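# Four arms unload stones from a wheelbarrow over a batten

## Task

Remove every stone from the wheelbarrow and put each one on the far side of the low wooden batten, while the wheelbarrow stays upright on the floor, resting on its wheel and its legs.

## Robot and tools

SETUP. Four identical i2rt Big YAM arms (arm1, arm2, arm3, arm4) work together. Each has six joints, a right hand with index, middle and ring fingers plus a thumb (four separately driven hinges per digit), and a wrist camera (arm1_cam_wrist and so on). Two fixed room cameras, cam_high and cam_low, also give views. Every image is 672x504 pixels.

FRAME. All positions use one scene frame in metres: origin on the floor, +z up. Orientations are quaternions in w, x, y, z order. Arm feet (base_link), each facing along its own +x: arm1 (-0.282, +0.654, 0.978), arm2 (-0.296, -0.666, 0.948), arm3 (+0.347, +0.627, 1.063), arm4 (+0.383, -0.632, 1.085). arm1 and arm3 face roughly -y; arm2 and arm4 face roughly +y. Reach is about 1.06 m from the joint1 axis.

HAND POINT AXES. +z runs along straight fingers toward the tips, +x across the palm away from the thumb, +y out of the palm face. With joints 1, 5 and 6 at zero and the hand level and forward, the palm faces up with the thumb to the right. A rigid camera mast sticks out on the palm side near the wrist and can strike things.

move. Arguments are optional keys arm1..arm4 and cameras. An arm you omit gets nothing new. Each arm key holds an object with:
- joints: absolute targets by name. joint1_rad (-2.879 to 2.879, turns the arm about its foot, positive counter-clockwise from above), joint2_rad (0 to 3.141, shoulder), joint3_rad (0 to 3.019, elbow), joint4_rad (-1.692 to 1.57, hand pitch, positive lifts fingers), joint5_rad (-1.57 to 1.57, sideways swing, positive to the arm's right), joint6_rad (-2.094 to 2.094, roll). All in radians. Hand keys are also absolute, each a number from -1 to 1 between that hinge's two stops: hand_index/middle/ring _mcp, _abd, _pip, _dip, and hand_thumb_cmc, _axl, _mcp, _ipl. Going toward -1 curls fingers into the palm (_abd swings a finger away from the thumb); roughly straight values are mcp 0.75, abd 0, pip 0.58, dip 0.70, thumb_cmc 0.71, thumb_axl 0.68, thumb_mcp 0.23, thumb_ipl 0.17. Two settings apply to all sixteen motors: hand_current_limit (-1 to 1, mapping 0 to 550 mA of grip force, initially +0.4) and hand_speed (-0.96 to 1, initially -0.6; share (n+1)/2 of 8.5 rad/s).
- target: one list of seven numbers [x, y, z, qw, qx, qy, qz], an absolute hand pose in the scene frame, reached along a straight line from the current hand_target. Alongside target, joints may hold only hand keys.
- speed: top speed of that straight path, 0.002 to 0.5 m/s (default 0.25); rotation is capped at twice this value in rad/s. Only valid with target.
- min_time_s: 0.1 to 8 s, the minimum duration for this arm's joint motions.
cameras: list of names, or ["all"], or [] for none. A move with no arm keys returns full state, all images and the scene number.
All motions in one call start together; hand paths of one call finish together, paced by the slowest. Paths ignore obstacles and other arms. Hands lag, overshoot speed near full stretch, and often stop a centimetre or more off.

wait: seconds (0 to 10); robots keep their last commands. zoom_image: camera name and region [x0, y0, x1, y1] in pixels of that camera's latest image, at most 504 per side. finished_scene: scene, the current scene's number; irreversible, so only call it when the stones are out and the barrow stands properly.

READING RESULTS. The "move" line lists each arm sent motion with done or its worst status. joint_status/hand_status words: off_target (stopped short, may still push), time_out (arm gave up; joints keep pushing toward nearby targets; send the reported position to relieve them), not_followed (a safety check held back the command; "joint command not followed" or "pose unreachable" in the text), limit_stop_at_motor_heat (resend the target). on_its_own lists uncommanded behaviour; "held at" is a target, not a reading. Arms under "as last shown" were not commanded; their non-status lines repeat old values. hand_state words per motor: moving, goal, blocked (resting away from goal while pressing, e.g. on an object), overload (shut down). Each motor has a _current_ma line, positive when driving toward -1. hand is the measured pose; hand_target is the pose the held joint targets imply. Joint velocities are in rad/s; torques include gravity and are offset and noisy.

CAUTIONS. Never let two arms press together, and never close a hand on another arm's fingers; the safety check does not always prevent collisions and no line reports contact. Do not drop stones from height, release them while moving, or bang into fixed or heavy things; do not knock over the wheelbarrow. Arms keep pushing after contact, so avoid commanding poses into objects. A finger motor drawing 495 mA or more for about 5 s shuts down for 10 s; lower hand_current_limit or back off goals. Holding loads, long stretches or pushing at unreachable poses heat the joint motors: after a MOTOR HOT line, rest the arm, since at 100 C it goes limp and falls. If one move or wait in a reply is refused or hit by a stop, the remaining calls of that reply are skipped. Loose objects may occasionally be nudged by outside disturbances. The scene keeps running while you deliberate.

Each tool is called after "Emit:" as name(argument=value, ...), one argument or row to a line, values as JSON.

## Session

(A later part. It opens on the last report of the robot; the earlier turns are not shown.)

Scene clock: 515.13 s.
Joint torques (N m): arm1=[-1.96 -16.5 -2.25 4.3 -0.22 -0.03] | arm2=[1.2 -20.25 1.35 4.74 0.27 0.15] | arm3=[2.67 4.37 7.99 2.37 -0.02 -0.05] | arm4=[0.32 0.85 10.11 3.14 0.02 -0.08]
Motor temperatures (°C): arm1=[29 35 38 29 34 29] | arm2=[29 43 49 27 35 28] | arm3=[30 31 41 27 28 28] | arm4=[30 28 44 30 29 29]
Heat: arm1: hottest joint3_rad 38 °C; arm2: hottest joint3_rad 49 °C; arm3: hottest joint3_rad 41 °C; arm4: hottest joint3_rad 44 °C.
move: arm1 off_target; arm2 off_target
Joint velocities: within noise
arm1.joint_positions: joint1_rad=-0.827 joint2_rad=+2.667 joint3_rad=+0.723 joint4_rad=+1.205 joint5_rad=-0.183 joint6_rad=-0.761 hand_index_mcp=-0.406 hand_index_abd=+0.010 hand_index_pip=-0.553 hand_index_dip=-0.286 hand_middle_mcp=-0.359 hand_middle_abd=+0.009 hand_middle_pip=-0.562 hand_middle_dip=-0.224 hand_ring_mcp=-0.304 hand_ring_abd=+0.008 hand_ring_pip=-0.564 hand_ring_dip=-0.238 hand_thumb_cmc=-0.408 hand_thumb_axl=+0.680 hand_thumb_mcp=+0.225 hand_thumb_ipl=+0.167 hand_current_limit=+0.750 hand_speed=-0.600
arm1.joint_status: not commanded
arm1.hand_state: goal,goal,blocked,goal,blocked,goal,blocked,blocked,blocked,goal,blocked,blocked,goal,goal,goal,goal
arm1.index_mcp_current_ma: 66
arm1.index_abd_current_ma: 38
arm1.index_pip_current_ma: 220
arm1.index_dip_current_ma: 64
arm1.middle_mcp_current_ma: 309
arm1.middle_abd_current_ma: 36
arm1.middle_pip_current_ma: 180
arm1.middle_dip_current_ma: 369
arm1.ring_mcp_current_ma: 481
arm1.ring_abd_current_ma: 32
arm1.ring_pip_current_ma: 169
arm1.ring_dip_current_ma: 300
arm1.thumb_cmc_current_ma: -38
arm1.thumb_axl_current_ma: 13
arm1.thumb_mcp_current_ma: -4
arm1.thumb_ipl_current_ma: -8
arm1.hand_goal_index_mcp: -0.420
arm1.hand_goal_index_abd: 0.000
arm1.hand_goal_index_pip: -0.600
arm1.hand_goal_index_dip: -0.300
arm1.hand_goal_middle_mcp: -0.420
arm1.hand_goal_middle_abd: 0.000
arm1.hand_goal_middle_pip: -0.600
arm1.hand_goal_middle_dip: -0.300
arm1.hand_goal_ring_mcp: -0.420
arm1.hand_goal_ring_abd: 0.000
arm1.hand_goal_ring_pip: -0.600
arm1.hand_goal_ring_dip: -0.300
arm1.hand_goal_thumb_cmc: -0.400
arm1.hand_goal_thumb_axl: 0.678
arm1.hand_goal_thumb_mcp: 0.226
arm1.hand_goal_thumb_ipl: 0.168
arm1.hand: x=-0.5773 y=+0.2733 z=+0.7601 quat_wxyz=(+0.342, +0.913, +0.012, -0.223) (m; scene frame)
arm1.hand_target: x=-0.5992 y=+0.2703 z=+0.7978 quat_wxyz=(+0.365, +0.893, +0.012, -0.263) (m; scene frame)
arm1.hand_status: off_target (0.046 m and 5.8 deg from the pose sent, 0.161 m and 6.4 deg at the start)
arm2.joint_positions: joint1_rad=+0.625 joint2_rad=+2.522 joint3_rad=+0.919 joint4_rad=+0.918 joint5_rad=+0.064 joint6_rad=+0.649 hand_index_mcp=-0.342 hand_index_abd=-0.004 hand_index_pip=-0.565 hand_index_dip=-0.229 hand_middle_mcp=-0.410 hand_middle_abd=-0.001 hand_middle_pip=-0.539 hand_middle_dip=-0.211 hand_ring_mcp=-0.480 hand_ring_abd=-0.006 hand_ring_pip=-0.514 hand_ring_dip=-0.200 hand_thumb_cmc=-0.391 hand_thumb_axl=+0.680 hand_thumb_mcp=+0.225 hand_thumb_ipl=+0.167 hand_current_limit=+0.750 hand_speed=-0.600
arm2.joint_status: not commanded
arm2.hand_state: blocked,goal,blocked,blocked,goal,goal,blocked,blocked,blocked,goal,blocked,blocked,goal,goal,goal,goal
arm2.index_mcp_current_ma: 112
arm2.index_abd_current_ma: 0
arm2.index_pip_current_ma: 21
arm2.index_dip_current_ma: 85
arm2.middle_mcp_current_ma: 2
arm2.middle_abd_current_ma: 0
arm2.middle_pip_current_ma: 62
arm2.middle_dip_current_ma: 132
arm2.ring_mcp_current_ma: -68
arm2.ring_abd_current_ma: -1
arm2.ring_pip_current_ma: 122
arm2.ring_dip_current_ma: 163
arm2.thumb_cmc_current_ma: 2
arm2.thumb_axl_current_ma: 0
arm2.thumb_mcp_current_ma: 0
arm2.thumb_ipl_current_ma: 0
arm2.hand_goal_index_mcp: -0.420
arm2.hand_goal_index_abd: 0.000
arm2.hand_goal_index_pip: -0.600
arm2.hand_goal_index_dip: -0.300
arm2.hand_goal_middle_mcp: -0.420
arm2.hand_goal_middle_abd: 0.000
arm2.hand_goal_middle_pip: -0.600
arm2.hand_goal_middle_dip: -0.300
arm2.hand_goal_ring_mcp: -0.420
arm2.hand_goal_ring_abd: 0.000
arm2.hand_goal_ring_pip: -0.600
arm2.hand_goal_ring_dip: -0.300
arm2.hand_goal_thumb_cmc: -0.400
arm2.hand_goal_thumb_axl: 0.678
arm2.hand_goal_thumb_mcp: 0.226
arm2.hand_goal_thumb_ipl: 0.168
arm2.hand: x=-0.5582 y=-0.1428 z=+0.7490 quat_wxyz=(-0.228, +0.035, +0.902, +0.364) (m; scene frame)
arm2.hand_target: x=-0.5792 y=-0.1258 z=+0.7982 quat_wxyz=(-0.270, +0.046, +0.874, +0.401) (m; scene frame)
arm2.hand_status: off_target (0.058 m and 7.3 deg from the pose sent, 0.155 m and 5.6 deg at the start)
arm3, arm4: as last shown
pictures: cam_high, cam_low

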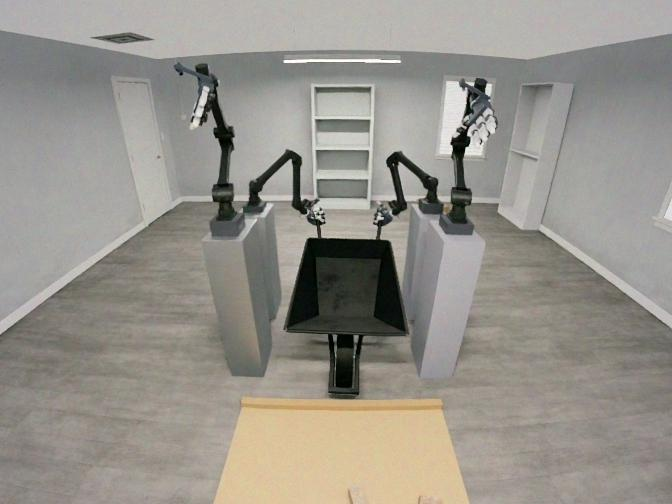

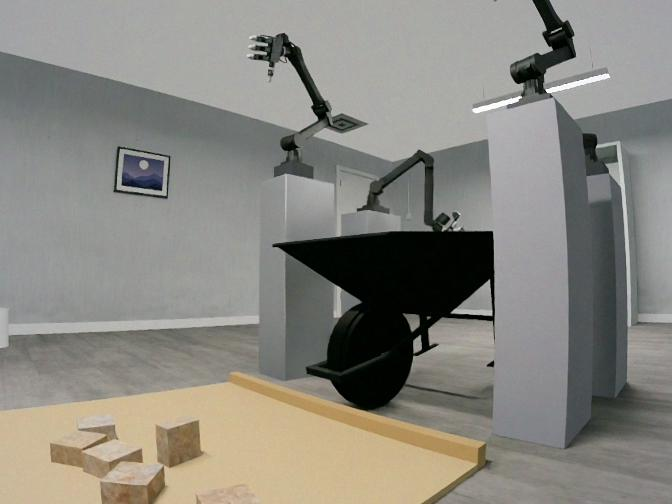

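Emit:
move(
  arm1={"target": [-0.635, 0.276, 0.67, 0.3604, 0.909, -0.0155, -0.2088], "speed": 0.07},
  arm2={"target": [-0.615, -0.12, 0.67, -0.2098, 0.0308, 0.8865, 0.411], "speed": 0.07},
)

Emit:
move(
  arm1={"target": [-0.645, 0.277, 0.605, 0.3565, 0.9129, -0.0486, -0.1925], "speed": 0.04},
  arm2={"target": [-0.625, -0.118, 0.605, -0.1805, -0.0091, 0.8898, 0.4191], "speed": 0.04},
  cameras=["cam_low"],
)

Scene clock: 526.93 s.
Joint torques (N m): arm1=[-2.78 -17.08 -2.24 3.92 -0.51 -0.03] | arm2=[1.55 -21.13 0.75 4.25 0.79 0.11] | arm3=[2.61 4.13 7.97 2.5 -0.04 -0.06] | arm4=[0.44 0.97 10.11 3.06 0.01 -0.08]
Motor temperatures (°C): arm1=[29 35 37 29 33 28] | arm2=[29 45 45 27 34 28] | arm3=[30 31 41 27 28 28] | arm4=[30 28 44 30 29 29]
Heat: arm1: hottest joint3_rad 37 °C; arm2: hottest joint2_rad 45 °C; arm3: hottest joint3_rad 41 °C; arm4: hottest joint3_rad 44 °C.
move: arm1 off_target; arm2 off_target
Joint velocities: within noise
arm1.joint_positions: joint1_rad=-0.903 joint2_rad=+2.959 joint3_rad=+1.041 joint4_rad=+1.087 joint5_rad=-0.281 joint6_rad=-0.755 hand_index_mcp=-0.406 hand_index_abd=+0.010 hand_index_pip=-0.554 hand_index_dip=-0.286 hand_middle_mcp=-0.359 hand_middle_abd=+0.009 hand_middle_pip=-0.562 hand_middle_dip=-0.224 hand_ring_mcp=-0.305 hand_ring_abd=+0.008 hand_ring_pip=-0.564 hand_ring_dip=-0.239 hand_thumb_cmc=-0.408 hand_thumb_axl=+0.680 hand_thumb_mcp=+0.225 hand_thumb_ipl=+0.167 hand_current_limit=+0.750 hand_speed=-0.600
arm1.joint_status: not commanded
arm1.hand_state: goal,goal,blocked,goal,blocked,goal,blocked,blocked,blocked,goal,blocked,blocked,goal,goal,goal,goal
arm1.index_mcp_current_ma: 68
arm1.index_abd_current_ma: 38
arm1.index_pip_current_ma: 217
arm1.index_dip_current_ma: 66
arm1.middle_mcp_current_ma: 309
arm1.middle_abd_current_ma: 36
arm1.middle_pip_current_ma: 180
arm1.middle_dip_current_ma: 369
arm1.ring_mcp_current_ma: 481
arm1.ring_abd_current_ma: 32
arm1.ring_pip_current_ma: 169
arm1.ring_dip_current_ma: 295
arm1.thumb_cmc_current_ma: -34
arm1.thumb_axl_current_ma: 12
arm1.thumb_mcp_current_ma: -4
arm1.thumb_ipl_current_ma: -8
arm1.hand_goal_index_mcp: -0.420
arm1.hand_goal_index_abd: 0.000
arm1.hand_goal_index_pip: -0.600
arm1.hand_goal_index_dip: -0.300
arm1.hand_goal_middle_mcp: -0.420
arm1.hand_goal_middle_abd: 0.000
arm1.hand_goal_middle_pip: -0.600
arm1.hand_goal_middle_dip: -0.300
arm1.hand_goal_ring_mcp: -0.420
arm1.hand_goal_ring_abd: 0.000
arm1.hand_goal_ring_pip: -0.600
arm1.hand_goal_ring_dip: -0.300
arm1.hand_goal_thumb_cmc: -0.400
arm1.hand_goal_thumb_axl: 0.678
arm1.hand_goal_thumb_mcp: 0.226
arm1.hand_goal_thumb_ipl: 0.168
arm1.hand: x=-0.6032 y=+0.2783 z=+0.6314 quat_wxyz=(+0.339, +0.925, -0.012, -0.170) (m; scene frame)
arm1.hand_target: x=-0.6344 y=+0.2762 z=+0.6676 quat_wxyz=(+0.359, +0.909, -0.015, -0.209) (m; scene frame)
arm1.hand_status: off_target (0.050 m and 5.4 deg from the pose sent, 0.107 m and 4.1 deg at the start)
arm2.joint_positions: joint1_rad=+0.694 joint2_rad=+2.863 joint3_rad=+1.242 joint4_rad=+0.889 joint5_rad=+0.192 joint6_rad=+0.629 hand_index_mcp=-0.342 hand_index_abd=-0.004 hand_index_pip=-0.565 hand_index_dip=-0.231 hand_middle_mcp=-0.403 hand_middle_abd=-0.001 hand_middle_pip=-0.542 hand_middle_dip=-0.211 hand_ring_mcp=-0.466 hand_ring_abd=-0.006 hand_ring_pip=-0.519 hand_ring_dip=-0.200 hand_thumb_cmc=-0.391 hand_thumb_axl=+0.680 hand_thumb_mcp=+0.225 hand_thumb_ipl=+0.167 hand_current_limit=+0.750 hand_speed=-0.600
arm2.joint_status: not commanded
arm2.hand_state: blocked,goal,blocked,blocked,goal,goal,blocked,blocked,blocked,goal,blocked,blocked,goal,goal,goal,goal
arm2.index_mcp_current_ma: 112
arm2.index_abd_current_ma: 0
arm2.index_pip_current_ma: 21
arm2.index_dip_current_ma: 80
arm2.middle_mcp_current_ma: 6
arm2.middle_abd_current_ma: 0
arm2.middle_pip_current_ma: 58
arm2.middle_dip_current_ma: 132
arm2.ring_mcp_current_ma: -41
arm2.ring_abd_current_ma: -1
arm2.ring_pip_current_ma: 108
arm2.ring_dip_current_ma: 163
arm2.thumb_cmc_current_ma: 2
arm2.thumb_axl_current_ma: 0
arm2.thumb_mcp_current_ma: 0
arm2.thumb_ipl_current_ma: 0
arm2.hand_goal_index_mcp: -0.420
arm2.hand_goal_index_abd: 0.000
arm2.hand_goal_index_pip: -0.600
arm2.hand_goal_index_dip: -0.300
arm2.hand_goal_middle_mcp: -0.420
arm2.hand_goal_middle_abd: 0.000
arm2.hand_goal_middle_pip: -0.600
arm2.hand_goal_middle_dip: -0.300
arm2.hand_goal_ring_mcp: -0.420
arm2.hand_goal_ring_abd: 0.000
arm2.hand_goal_ring_pip: -0.600
arm2.hand_goal_ring_dip: -0.300
arm2.hand_goal_thumb_cmc: -0.400
arm2.hand_goal_thumb_axl: 0.678
arm2.hand_goal_thumb_mcp: 0.226
arm2.hand_goal_thumb_ipl: 0.168
arm2.hand: x=-0.5874 y=-0.1380 z=+0.6219 quat_wxyz=(-0.176, +0.020, +0.910, +0.376) (m; scene frame)
arm2.hand_target: x=-0.6145 y=-0.1205 z=+0.6679 quat_wxyz=(-0.211, +0.031, +0.887, +0.410) (m; scene frame)
arm2.hand_status: off_target (0.058 m and 6.4 deg from the pose sent, 0.100 m and 6.1 deg at the start)
arm3, arm4: as last shown
pictures: none

Scene clock: 529.03 s.
Joint torques (N m): arm1=[-2.67 -16.38 -1.06 3.89 -0.2 0.2] | arm2=[2.08 -19.72 2.18 4.27 0.75 -0.37] | arm3=[3.08 4.78 8.03 2.52 -0.04 -0.05] | arm4=[0.44 0.79 10.02 3.14 0.04 -0.08]
Motor temperatures (°C): arm1=[29 35 37 29 33 28] | arm2=[29 45 45 27 34 28] | arm3=[30 31 41 27 28 28] | arm4=[30 28 44 30 29 29]
Heat: arm1: hottest joint3_rad 37 °C; arm2: hottest joint2_rad 45 °C; arm3: hottest joint3_rad 41 °C; arm4: hottest joint3_rad 44 °C.
move: arm1 off_target; arm2 off_target
Joint velocities: within noise
arm1.joint_positions: joint1_rad=-0.907 joint2_rad=+3.098 joint3_rad=+1.193 joint4_rad=+1.043 joint5_rad=-0.281 joint6_rad=-0.719 hand_index_mcp=-0.396 hand_index_abd=+0.012 hand_index_pip=-0.558 hand_index_dip=-0.284 hand_middle_mcp=-0.360 hand_middle_abd=+0.009 hand_middle_pip=-0.563 hand_middle_dip=-0.224 hand_ring_mcp=-0.326 hand_ring_abd=+0.008 hand_ring_pip=-0.564 hand_ring_dip=-0.240 hand_thumb_cmc=-0.404 hand_thumb_axl=+0.680 hand_thumb_mcp=+0.225 hand_thumb_ipl=+0.167 hand_current_limit=+0.750 hand_speed=-0.600
arm1.joint_status: not commanded
arm1.hand_state: blocked,goal,blocked,goal,blocked,goal,blocked,blocked,blocked,goal,blocked,blocked,goal,goal,goal,goal
arm1.index_mcp_current_ma: 117
arm1.index_abd_current_ma: 46
arm1.index_pip_current_ma: 198
arm1.index_dip_current_ma: 75
arm1.middle_mcp_current_ma: 307
arm1.middle_abd_current_ma: 36
arm1.middle_pip_current_ma: 173
arm1.middle_dip_current_ma: 368
arm1.ring_mcp_current_ma: 481
arm1.ring_abd_current_ma: 32
arm1.ring_pip_current_ma: 171
arm1.ring_dip_current_ma: 290
arm1.thumb_cmc_current_ma: -17
arm1.thumb_axl_current_ma: 10
arm1.thumb_mcp_current_ma: -8
arm1.thumb_ipl_current_ma: -8
arm1.hand_goal_index_mcp: -0.420
arm1.hand_goal_index_abd: 0.000
arm1.hand_goal_index_pip: -0.600
arm1.hand_goal_index_dip: -0.300
arm1.hand_goal_middle_mcp: -0.420
arm1.hand_goal_middle_abd: 0.000
arm1.hand_goal_middle_pip: -0.600
arm1.hand_goal_middle_dip: -0.300
arm1.hand_goal_ring_mcp: -0.420
arm1.hand_goal_ring_abd: 0.000
arm1.hand_goal_ring_pip: -0.600
arm1.hand_goal_ring_dip: -0.300
arm1.hand_goal_thumb_cmc: -0.400
arm1.hand_goal_thumb_axl: 0.678
arm1.hand_goal_thumb_mcp: 0.226
arm1.hand_goal_thumb_ipl: 0.168
arm1.hand: x=-0.6053 y=+0.2824 z=+0.5705 quat_wxyz=(+0.332, +0.930, -0.033, -0.154) (m; scene frame)
arm1.hand_target: x=-0.6442 y=+0.2776 z=+0.6036 quat_wxyz=(+0.356, +0.913, -0.048, -0.193) (m; scene frame)
arm1.hand_status: off_target (0.053 m and 5.9 deg from the pose sent, 0.049 m and 5.5 deg at the start)
arm2.joint_positions: joint1_rad=+0.696 joint2_rad=+3.014 joint3_rad=+1.400 joint4_rad=+0.872 joint5_rad=+0.217 joint6_rad=+0.590 hand_index_mcp=-0.345 hand_index_abd=-0.003 hand_index_pip=-0.565 hand_index_dip=-0.236 hand_middle_mcp=-0.392 hand_middle_abd=+0.000 hand_middle_pip=-0.547 hand_middle_dip=-0.214 hand_ring_mcp=-0.438 hand_ring_abd=-0.003 hand_ring_pip=-0.529 hand_ring_dip=-0.200 hand_thumb_cmc=-0.391 hand_thumb_axl=+0.680 hand_thumb_mcp=+0.225 hand_thumb_ipl=+0.167 hand_current_limit=+0.750 hand_speed=-0.600
arm2.joint_status: not commanded
arm2.hand_state: blocked,goal,blocked,blocked,blocked,goal,blocked,blocked,goal,goal,blocked,blocked,goal,goal,goal,goal
arm2.index_mcp_current_ma: 105
arm2.index_abd_current_ma: 0
arm2.index_pip_current_ma: 21
arm2.index_dip_current_ma: 71
arm2.middle_mcp_current_ma: 17
arm2.middle_abd_current_ma: 0
arm2.middle_pip_current_ma: 49
arm2.middle_dip_current_ma: 122
arm2.ring_mcp_current_ma: -7
arm2.ring_abd_current_ma: 0
arm2.ring_pip_current_ma: 83
arm2.ring_dip_current_ma: 163
arm2.thumb_cmc_current_ma: 2
arm2.thumb_axl_current_ma: 0
arm2.thumb_mcp_current_ma: 0
arm2.thumb_ipl_current_ma: 0
arm2.hand_goal_index_mcp: -0.420
arm2.hand_goal_index_abd: 0.000
arm2.hand_goal_index_pip: -0.600
arm2.hand_goal_index_dip: -0.300
arm2.hand_goal_middle_mcp: -0.420
arm2.hand_goal_middle_abd: 0.000
arm2.hand_goal_middle_pip: -0.600
arm2.hand_goal_middle_dip: -0.300
arm2.hand_goal_ring_mcp: -0.420
arm2.hand_goal_ring_abd: 0.000
arm2.hand_goal_ring_pip: -0.600
arm2.hand_goal_ring_dip: -0.300
arm2.hand_goal_thumb_cmc: -0.400
arm2.hand_goal_thumb_axl: 0.678
arm2.hand_goal_thumb_mcp: 0.226
arm2.hand_goal_thumb_ipl: 0.168
arm2.hand: x=-0.5888 y=-0.1351 z=+0.5649 quat_wxyz=(-0.156, +0.006, +0.911, +0.381) (m; scene frame)
arm2.hand_target: x=-0.6244 y=-0.1191 z=+0.6040 quat_wxyz=(-0.181, -0.008, +0.890, +0.419) (m; scene frame)
arm2.hand_status: off_target (0.057 m and 5.9 deg from the pose sent, 0.046 m and 6.4 deg at the start)
arm3.joint_positions: joint1_rad=+1.387 joint2_rad=+0.522 joint3_rad=+1.336 joint4_rad=-1.381 joint5_rad=-0.049 joint6_rad=+1.072 hand_index_mcp=+0.755 hand_index_abd=+0.000 hand_index_pip=+0.577 hand_index_dip=+0.696 hand_middle_mcp=+0.755 hand_middle_abd=+0.000 hand_middle_pip=+0.577 hand_middle_dip=+0.696 hand_ring_mcp=+0.755 hand_ring_abd=+0.001 hand_ring_pip=+0.577 hand_ring_dip=+0.696 hand_thumb_cmc=+0.715 hand_thumb_axl=+0.677 hand_thumb_mcp=+0.226 hand_thumb_ipl=+0.168 hand_current_limit=+0.400 hand_speed=-0.600
arm3.joint_status: not commanded
arm3.hand_state: goal,goal,goal,goal,goal,goal,goal,goal,goal,goal,goal,goal,goal,goal,goal,goal
arm3.index_mcp_current_ma: 2
arm3.index_abd_current_ma: 1
arm3.index_pip_current_ma: 1
arm3.index_dip_current_ma: 0
arm3.middle_mcp_current_ma: 2
arm3.middle_abd_current_ma: 1
arm3.middle_pip_current_ma: 1
arm3.middle_dip_current_ma: 0
arm3.ring_mcp_current_ma: 2
arm3.ring_abd_current_ma: 1
arm3.ring_pip_current_ma: 1
arm3.ring_dip_current_ma: 0
arm3.thumb_cmc_current_ma: 1
arm3.thumb_axl_current_ma: -1
arm3.thumb_mcp_current_ma: -1
arm3.thumb_ipl_current_ma: -1
arm3.hand_goal_index_mcp: 0.754
arm3.hand_goal_index_abd: 0.000
arm3.hand_goal_index_pip: 0.576
arm3.hand_goal_index_dip: 0.696
arm3.hand_goal_middle_mcp: 0.754
arm3.hand_goal_middle_abd: 0.000
arm3.hand_goal_middle_pip: 0.576
arm3.hand_goal_middle_dip: 0.696
arm3.hand_goal_ring_mcp: 0.754
arm3.hand_goal_ring_abd: 0.000
arm3.hand_goal_ring_pip: 0.576
arm3.hand_goal_ring_dip: 0.696
arm3.hand_goal_thumb_cmc: 0.714
arm3.hand_goal_thumb_axl: 0.678
arm3.hand_goal_thumb_mcp: 0.226
arm3.hand_goal_thumb_ipl: 0.168
arm3.hand: x=+0.5390 y=+0.5085 z=+1.6015 quat_wxyz=(+0.147, +0.865, +0.139, +0.459) (m; scene frame)
arm3.hand_target: x=+0.5376 y=+0.5116 z=+1.6122 quat_wxyz=(+0.148, +0.858, +0.144, +0.470) (m; scene frame)
arm3.hand_status: not commanded
arm4.joint_positions: joint1_rad=-1.396 joint2_rad=+0.640 joint3_rad=+1.388 joint4_rad=-1.138 joint5_rad=-0.109 joint6_rad=+1.079 hand_index_mcp=+0.756 hand_index_abd=+0.001 hand_index_pip=+0.577 hand_index_dip=+0.696 hand_middle_mcp=+0.756 hand_middle_abd=+0.001 hand_middle_pip=+0.577 hand_middle_dip=+0.696 hand_ring_mcp=+0.756 hand_ring_abd=+0.001 hand_ring_pip=+0.577 hand_ring_dip=+0.696 hand_thumb_cmc=+0.715 hand_thumb_axl=+0.677 hand_thumb_mcp=+0.226 hand_thumb_ipl=+0.168 hand_current_limit=+0.400 hand_speed=-0.600
arm4.joint_status: not commanded
arm4.hand_state: goal,goal,goal,goal,goal,goal,goal,goal,goal,goal,goal,goal,goal,goal,goal,goal
arm4.index_mcp_current_ma: 1
arm4.index_abd_current_ma: 0
arm4.index_pip_current_ma: 0
arm4.index_dip_current_ma: 0
arm4.middle_mcp_current_ma: 1
arm4.middle_abd_current_ma: 0
arm4.middle_pip_current_ma: 0
arm4.middle_dip_current_ma: 0
arm4.ring_mcp_current_ma: 1
arm4.ring_abd_current_ma: 0
arm4.ring_pip_current_ma: 0
arm4.ring_dip_current_ma: 0
arm4.thumb_cmc_current_ma: 0
arm4.thumb_axl_current_ma: 0
arm4.thumb_mcp_current_ma: 0
arm4.thumb_ipl_current_ma: 0
arm4.hand_goal_index_mcp: 0.754
arm4.hand_goal_index_abd: 0.000
arm4.hand_goal_index_pip: 0.576
arm4.hand_goal_index_dip: 0.696
arm4.hand_goal_middle_mcp: 0.754
arm4.hand_goal_middle_abd: 0.000
arm4.hand_goal_middle_pip: 0.576
arm4.hand_goal_middle_dip: 0.696
arm4.hand_goal_ring_mcp: 0.754
arm4.hand_goal_ring_abd: 0.000
arm4.hand_goal_ring_pip: 0.576
arm4.hand_goal_ring_dip: 0.696
arm4.hand_goal_thumb_cmc: 0.714
arm4.hand_goal_thumb_axl: 0.678
arm4.hand_goal_thumb_mcp: 0.226
arm4.hand_goal_thumb_ipl: 0.168
arm4.hand: x=+0.6661 y=-0.6472 z=+1.6806 quat_wxyz=(+0.041, +0.769, +0.303, +0.561) (m; scene frame)
arm4.hand_target: x=+0.6620 y=-0.6490 z=+1.6932 quat_wxyz=(+0.044, +0.762, +0.300, +0.572) (m; scene frame)
arm4.hand_status: not commanded
pictures: cam_low

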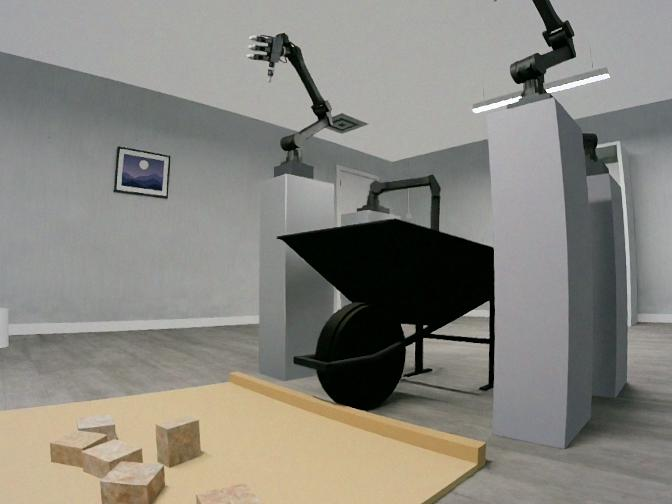

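Emit:
move(
  arm1={"target": [-0.635, 0.277, 0.565, 0.3565, 0.9129, -0.0486, -0.1925], "speed": 0.04},
  arm2={"target": [-0.615, -0.122, 0.57, -0.1805, -0.0091, 0.8898, 0.4191], "speed": 0.04},
  cameras=["cam_low"],
)

Scene clock: 535.97 s.
Joint torques (N m): arm1=[-1.32 -11.28 3.15 1.83 0.75 0.14] | arm2=[1.03 -14.86 6.16 3.49 -0.03 -0.37] | arm3=[2.73 4.13 8.14 2.4 -0.04 -0.06] | arm4=[0.32 0.97 9.98 3.12 0.01 -0.09]
Motor temperatures (°C): arm1=[29 35 36 29 33 28] | arm2=[29 44 43 27 34 28] | arm3=[30 31 41 27 28 28] | arm4=[30 28 44 30 29 29]
Heat: arm1: hottest joint3_rad 36 °C; arm2: hottest joint2_rad 44 °C; arm3: hottest joint3_rad 41 °C; arm4: hottest joint3_rad 44 °C.
move: arm1 off_target; arm2 off_target
Joint velocities: within noise
arm1.joint_positions: joint1_rad=-0.908 joint2_rad=+3.131 joint3_rad=+1.224 joint4_rad=+1.105 joint5_rad=-0.293 joint6_rad=-0.699 hand_index_mcp=-0.390 hand_index_abd=+0.014 hand_index_pip=-0.555 hand_index_dip=-0.283 hand_middle_mcp=-0.369 hand_middle_abd=+0.006 hand_middle_pip=-0.549 hand_middle_dip=-0.230 hand_ring_mcp=-0.352 hand_ring_abd=+0.001 hand_ring_pip=-0.540 hand_ring_dip=-0.249 hand_thumb_cmc=-0.404 hand_thumb_axl=+0.680 hand_thumb_mcp=+0.225 hand_thumb_ipl=+0.167 hand_current_limit=+0.750 hand_speed=-0.600
arm1.joint_status: not commanded
arm1.hand_state: blocked,goal,blocked,goal,blocked,goal,blocked,blocked,blocked,goal,blocked,blocked,goal,goal,goal,goal
arm1.index_mcp_current_ma: 150
arm1.index_abd_current_ma: 57
arm1.index_pip_current_ma: 213
arm1.index_dip_current_ma: 79
arm1.middle_mcp_current_ma: 258
arm1.middle_abd_current_ma: 25
arm1.middle_pip_current_ma: 243
arm1.middle_dip_current_ma: 338
arm1.ring_mcp_current_ma: 350
arm1.ring_abd_current_ma: 4
arm1.ring_pip_current_ma: 286
arm1.ring_dip_current_ma: 243
arm1.thumb_cmc_current_ma: -16
arm1.thumb_axl_current_ma: 10
arm1.thumb_mcp_current_ma: -8
arm1.thumb_ipl_current_ma: -8
arm1.hand_goal_index_mcp: -0.420
arm1.hand_goal_index_abd: 0.000
arm1.hand_goal_index_pip: -0.600
arm1.hand_goal_index_dip: -0.300
arm1.hand_goal_middle_mcp: -0.420
arm1.hand_goal_middle_abd: 0.000
arm1.hand_goal_middle_pip: -0.600
arm1.hand_goal_middle_dip: -0.300
arm1.hand_goal_ring_mcp: -0.420
arm1.hand_goal_ring_abd: 0.000
arm1.hand_goal_ring_pip: -0.600
arm1.hand_goal_ring_dip: -0.300
arm1.hand_goal_thumb_cmc: -0.400
arm1.hand_goal_thumb_axl: 0.678
arm1.hand_goal_thumb_mcp: 0.226
arm1.hand_goal_thumb_ipl: 0.168
arm1.hand: x=-0.6095 y=+0.2796 z=+0.5720 quat_wxyz=(+0.355, +0.919, -0.036, -0.168) (m; scene frame)
arm1.hand_target: x=-0.6341 y=+0.2781 z=+0.5667 quat_wxyz=(+0.356, +0.913, -0.049, -0.192) (m; scene frame)
arm1.hand_status: off_target (0.027 m and 3.2 deg from the pose sent, 0.031 m and 5.9 deg at the start)
arm2.joint_positions: joint1_rad=+0.699 joint2_rad=+3.038 joint3_rad=+1.414 joint4_rad=+0.916 joint5_rad=+0.231 joint6_rad=+0.581 hand_index_mcp=-0.353 hand_index_abd=-0.001 hand_index_pip=-0.553 hand_index_dip=-0.243 hand_middle_mcp=-0.392 hand_middle_abd=+0.004 hand_middle_pip=-0.542 hand_middle_dip=-0.217 hand_ring_mcp=-0.431 hand_ring_abd=-0.001 hand_ring_pip=-0.526 hand_ring_dip=-0.200 hand_thumb_cmc=-0.391 hand_thumb_axl=+0.680 hand_thumb_mcp=+0.225 hand_thumb_ipl=+0.167 hand_current_limit=+0.750 hand_speed=-0.600
arm2.joint_status: not commanded
arm2.hand_state: blocked,goal,blocked,blocked,blocked,goal,blocked,blocked,goal,goal,blocked,blocked,goal,goal,goal,goal
arm2.index_mcp_current_ma: 85
arm2.index_abd_current_ma: 0
arm2.index_pip_current_ma: 38
arm2.index_dip_current_ma: 55
arm2.middle_mcp_current_ma: 17
arm2.middle_abd_current_ma: 0
arm2.middle_pip_current_ma: 57
arm2.middle_dip_current_ma: 114
arm2.ring_mcp_current_ma: -3
arm2.ring_abd_current_ma: 0
arm2.ring_pip_current_ma: 91
arm2.ring_dip_current_ma: 163
arm2.thumb_cmc_current_ma: 2
arm2.thumb_axl_current_ma: 0
arm2.thumb_mcp_current_ma: 0
arm2.thumb_ipl_current_ma: 0
arm2.hand_goal_index_mcp: -0.420
arm2.hand_goal_index_abd: 0.000
arm2.hand_goal_index_pip: -0.600
arm2.hand_goal_index_dip: -0.300
arm2.hand_goal_middle_mcp: -0.420
arm2.hand_goal_middle_abd: 0.000
arm2.hand_goal_middle_pip: -0.600
arm2.hand_goal_middle_dip: -0.300
arm2.hand_goal_ring_mcp: -0.420
arm2.hand_goal_ring_abd: 0.000
arm2.hand_goal_ring_pip: -0.600
arm2.hand_goal_ring_dip: -0.300
arm2.hand_goal_thumb_cmc: -0.400
arm2.hand_goal_thumb_axl: 0.678
arm2.hand_goal_thumb_mcp: 0.226
arm2.hand_goal_thumb_ipl: 0.168
arm2.hand: x=-0.5887 y=-0.1357 z=+0.5646 quat_wxyz=(-0.160, +0.005, +0.904, +0.398) (m; scene frame)
arm2.hand_target: x=-0.6140 y=-0.1238 z=+0.5716 quat_wxyz=(-0.180, -0.009, +0.890, +0.419) (m; scene frame)
arm2.hand_status: off_target (0.030 m and 4.1 deg from the pose sent, 0.030 m and 5.9 deg at the start)
arm3, arm4: as last shown
pictures: cam_low

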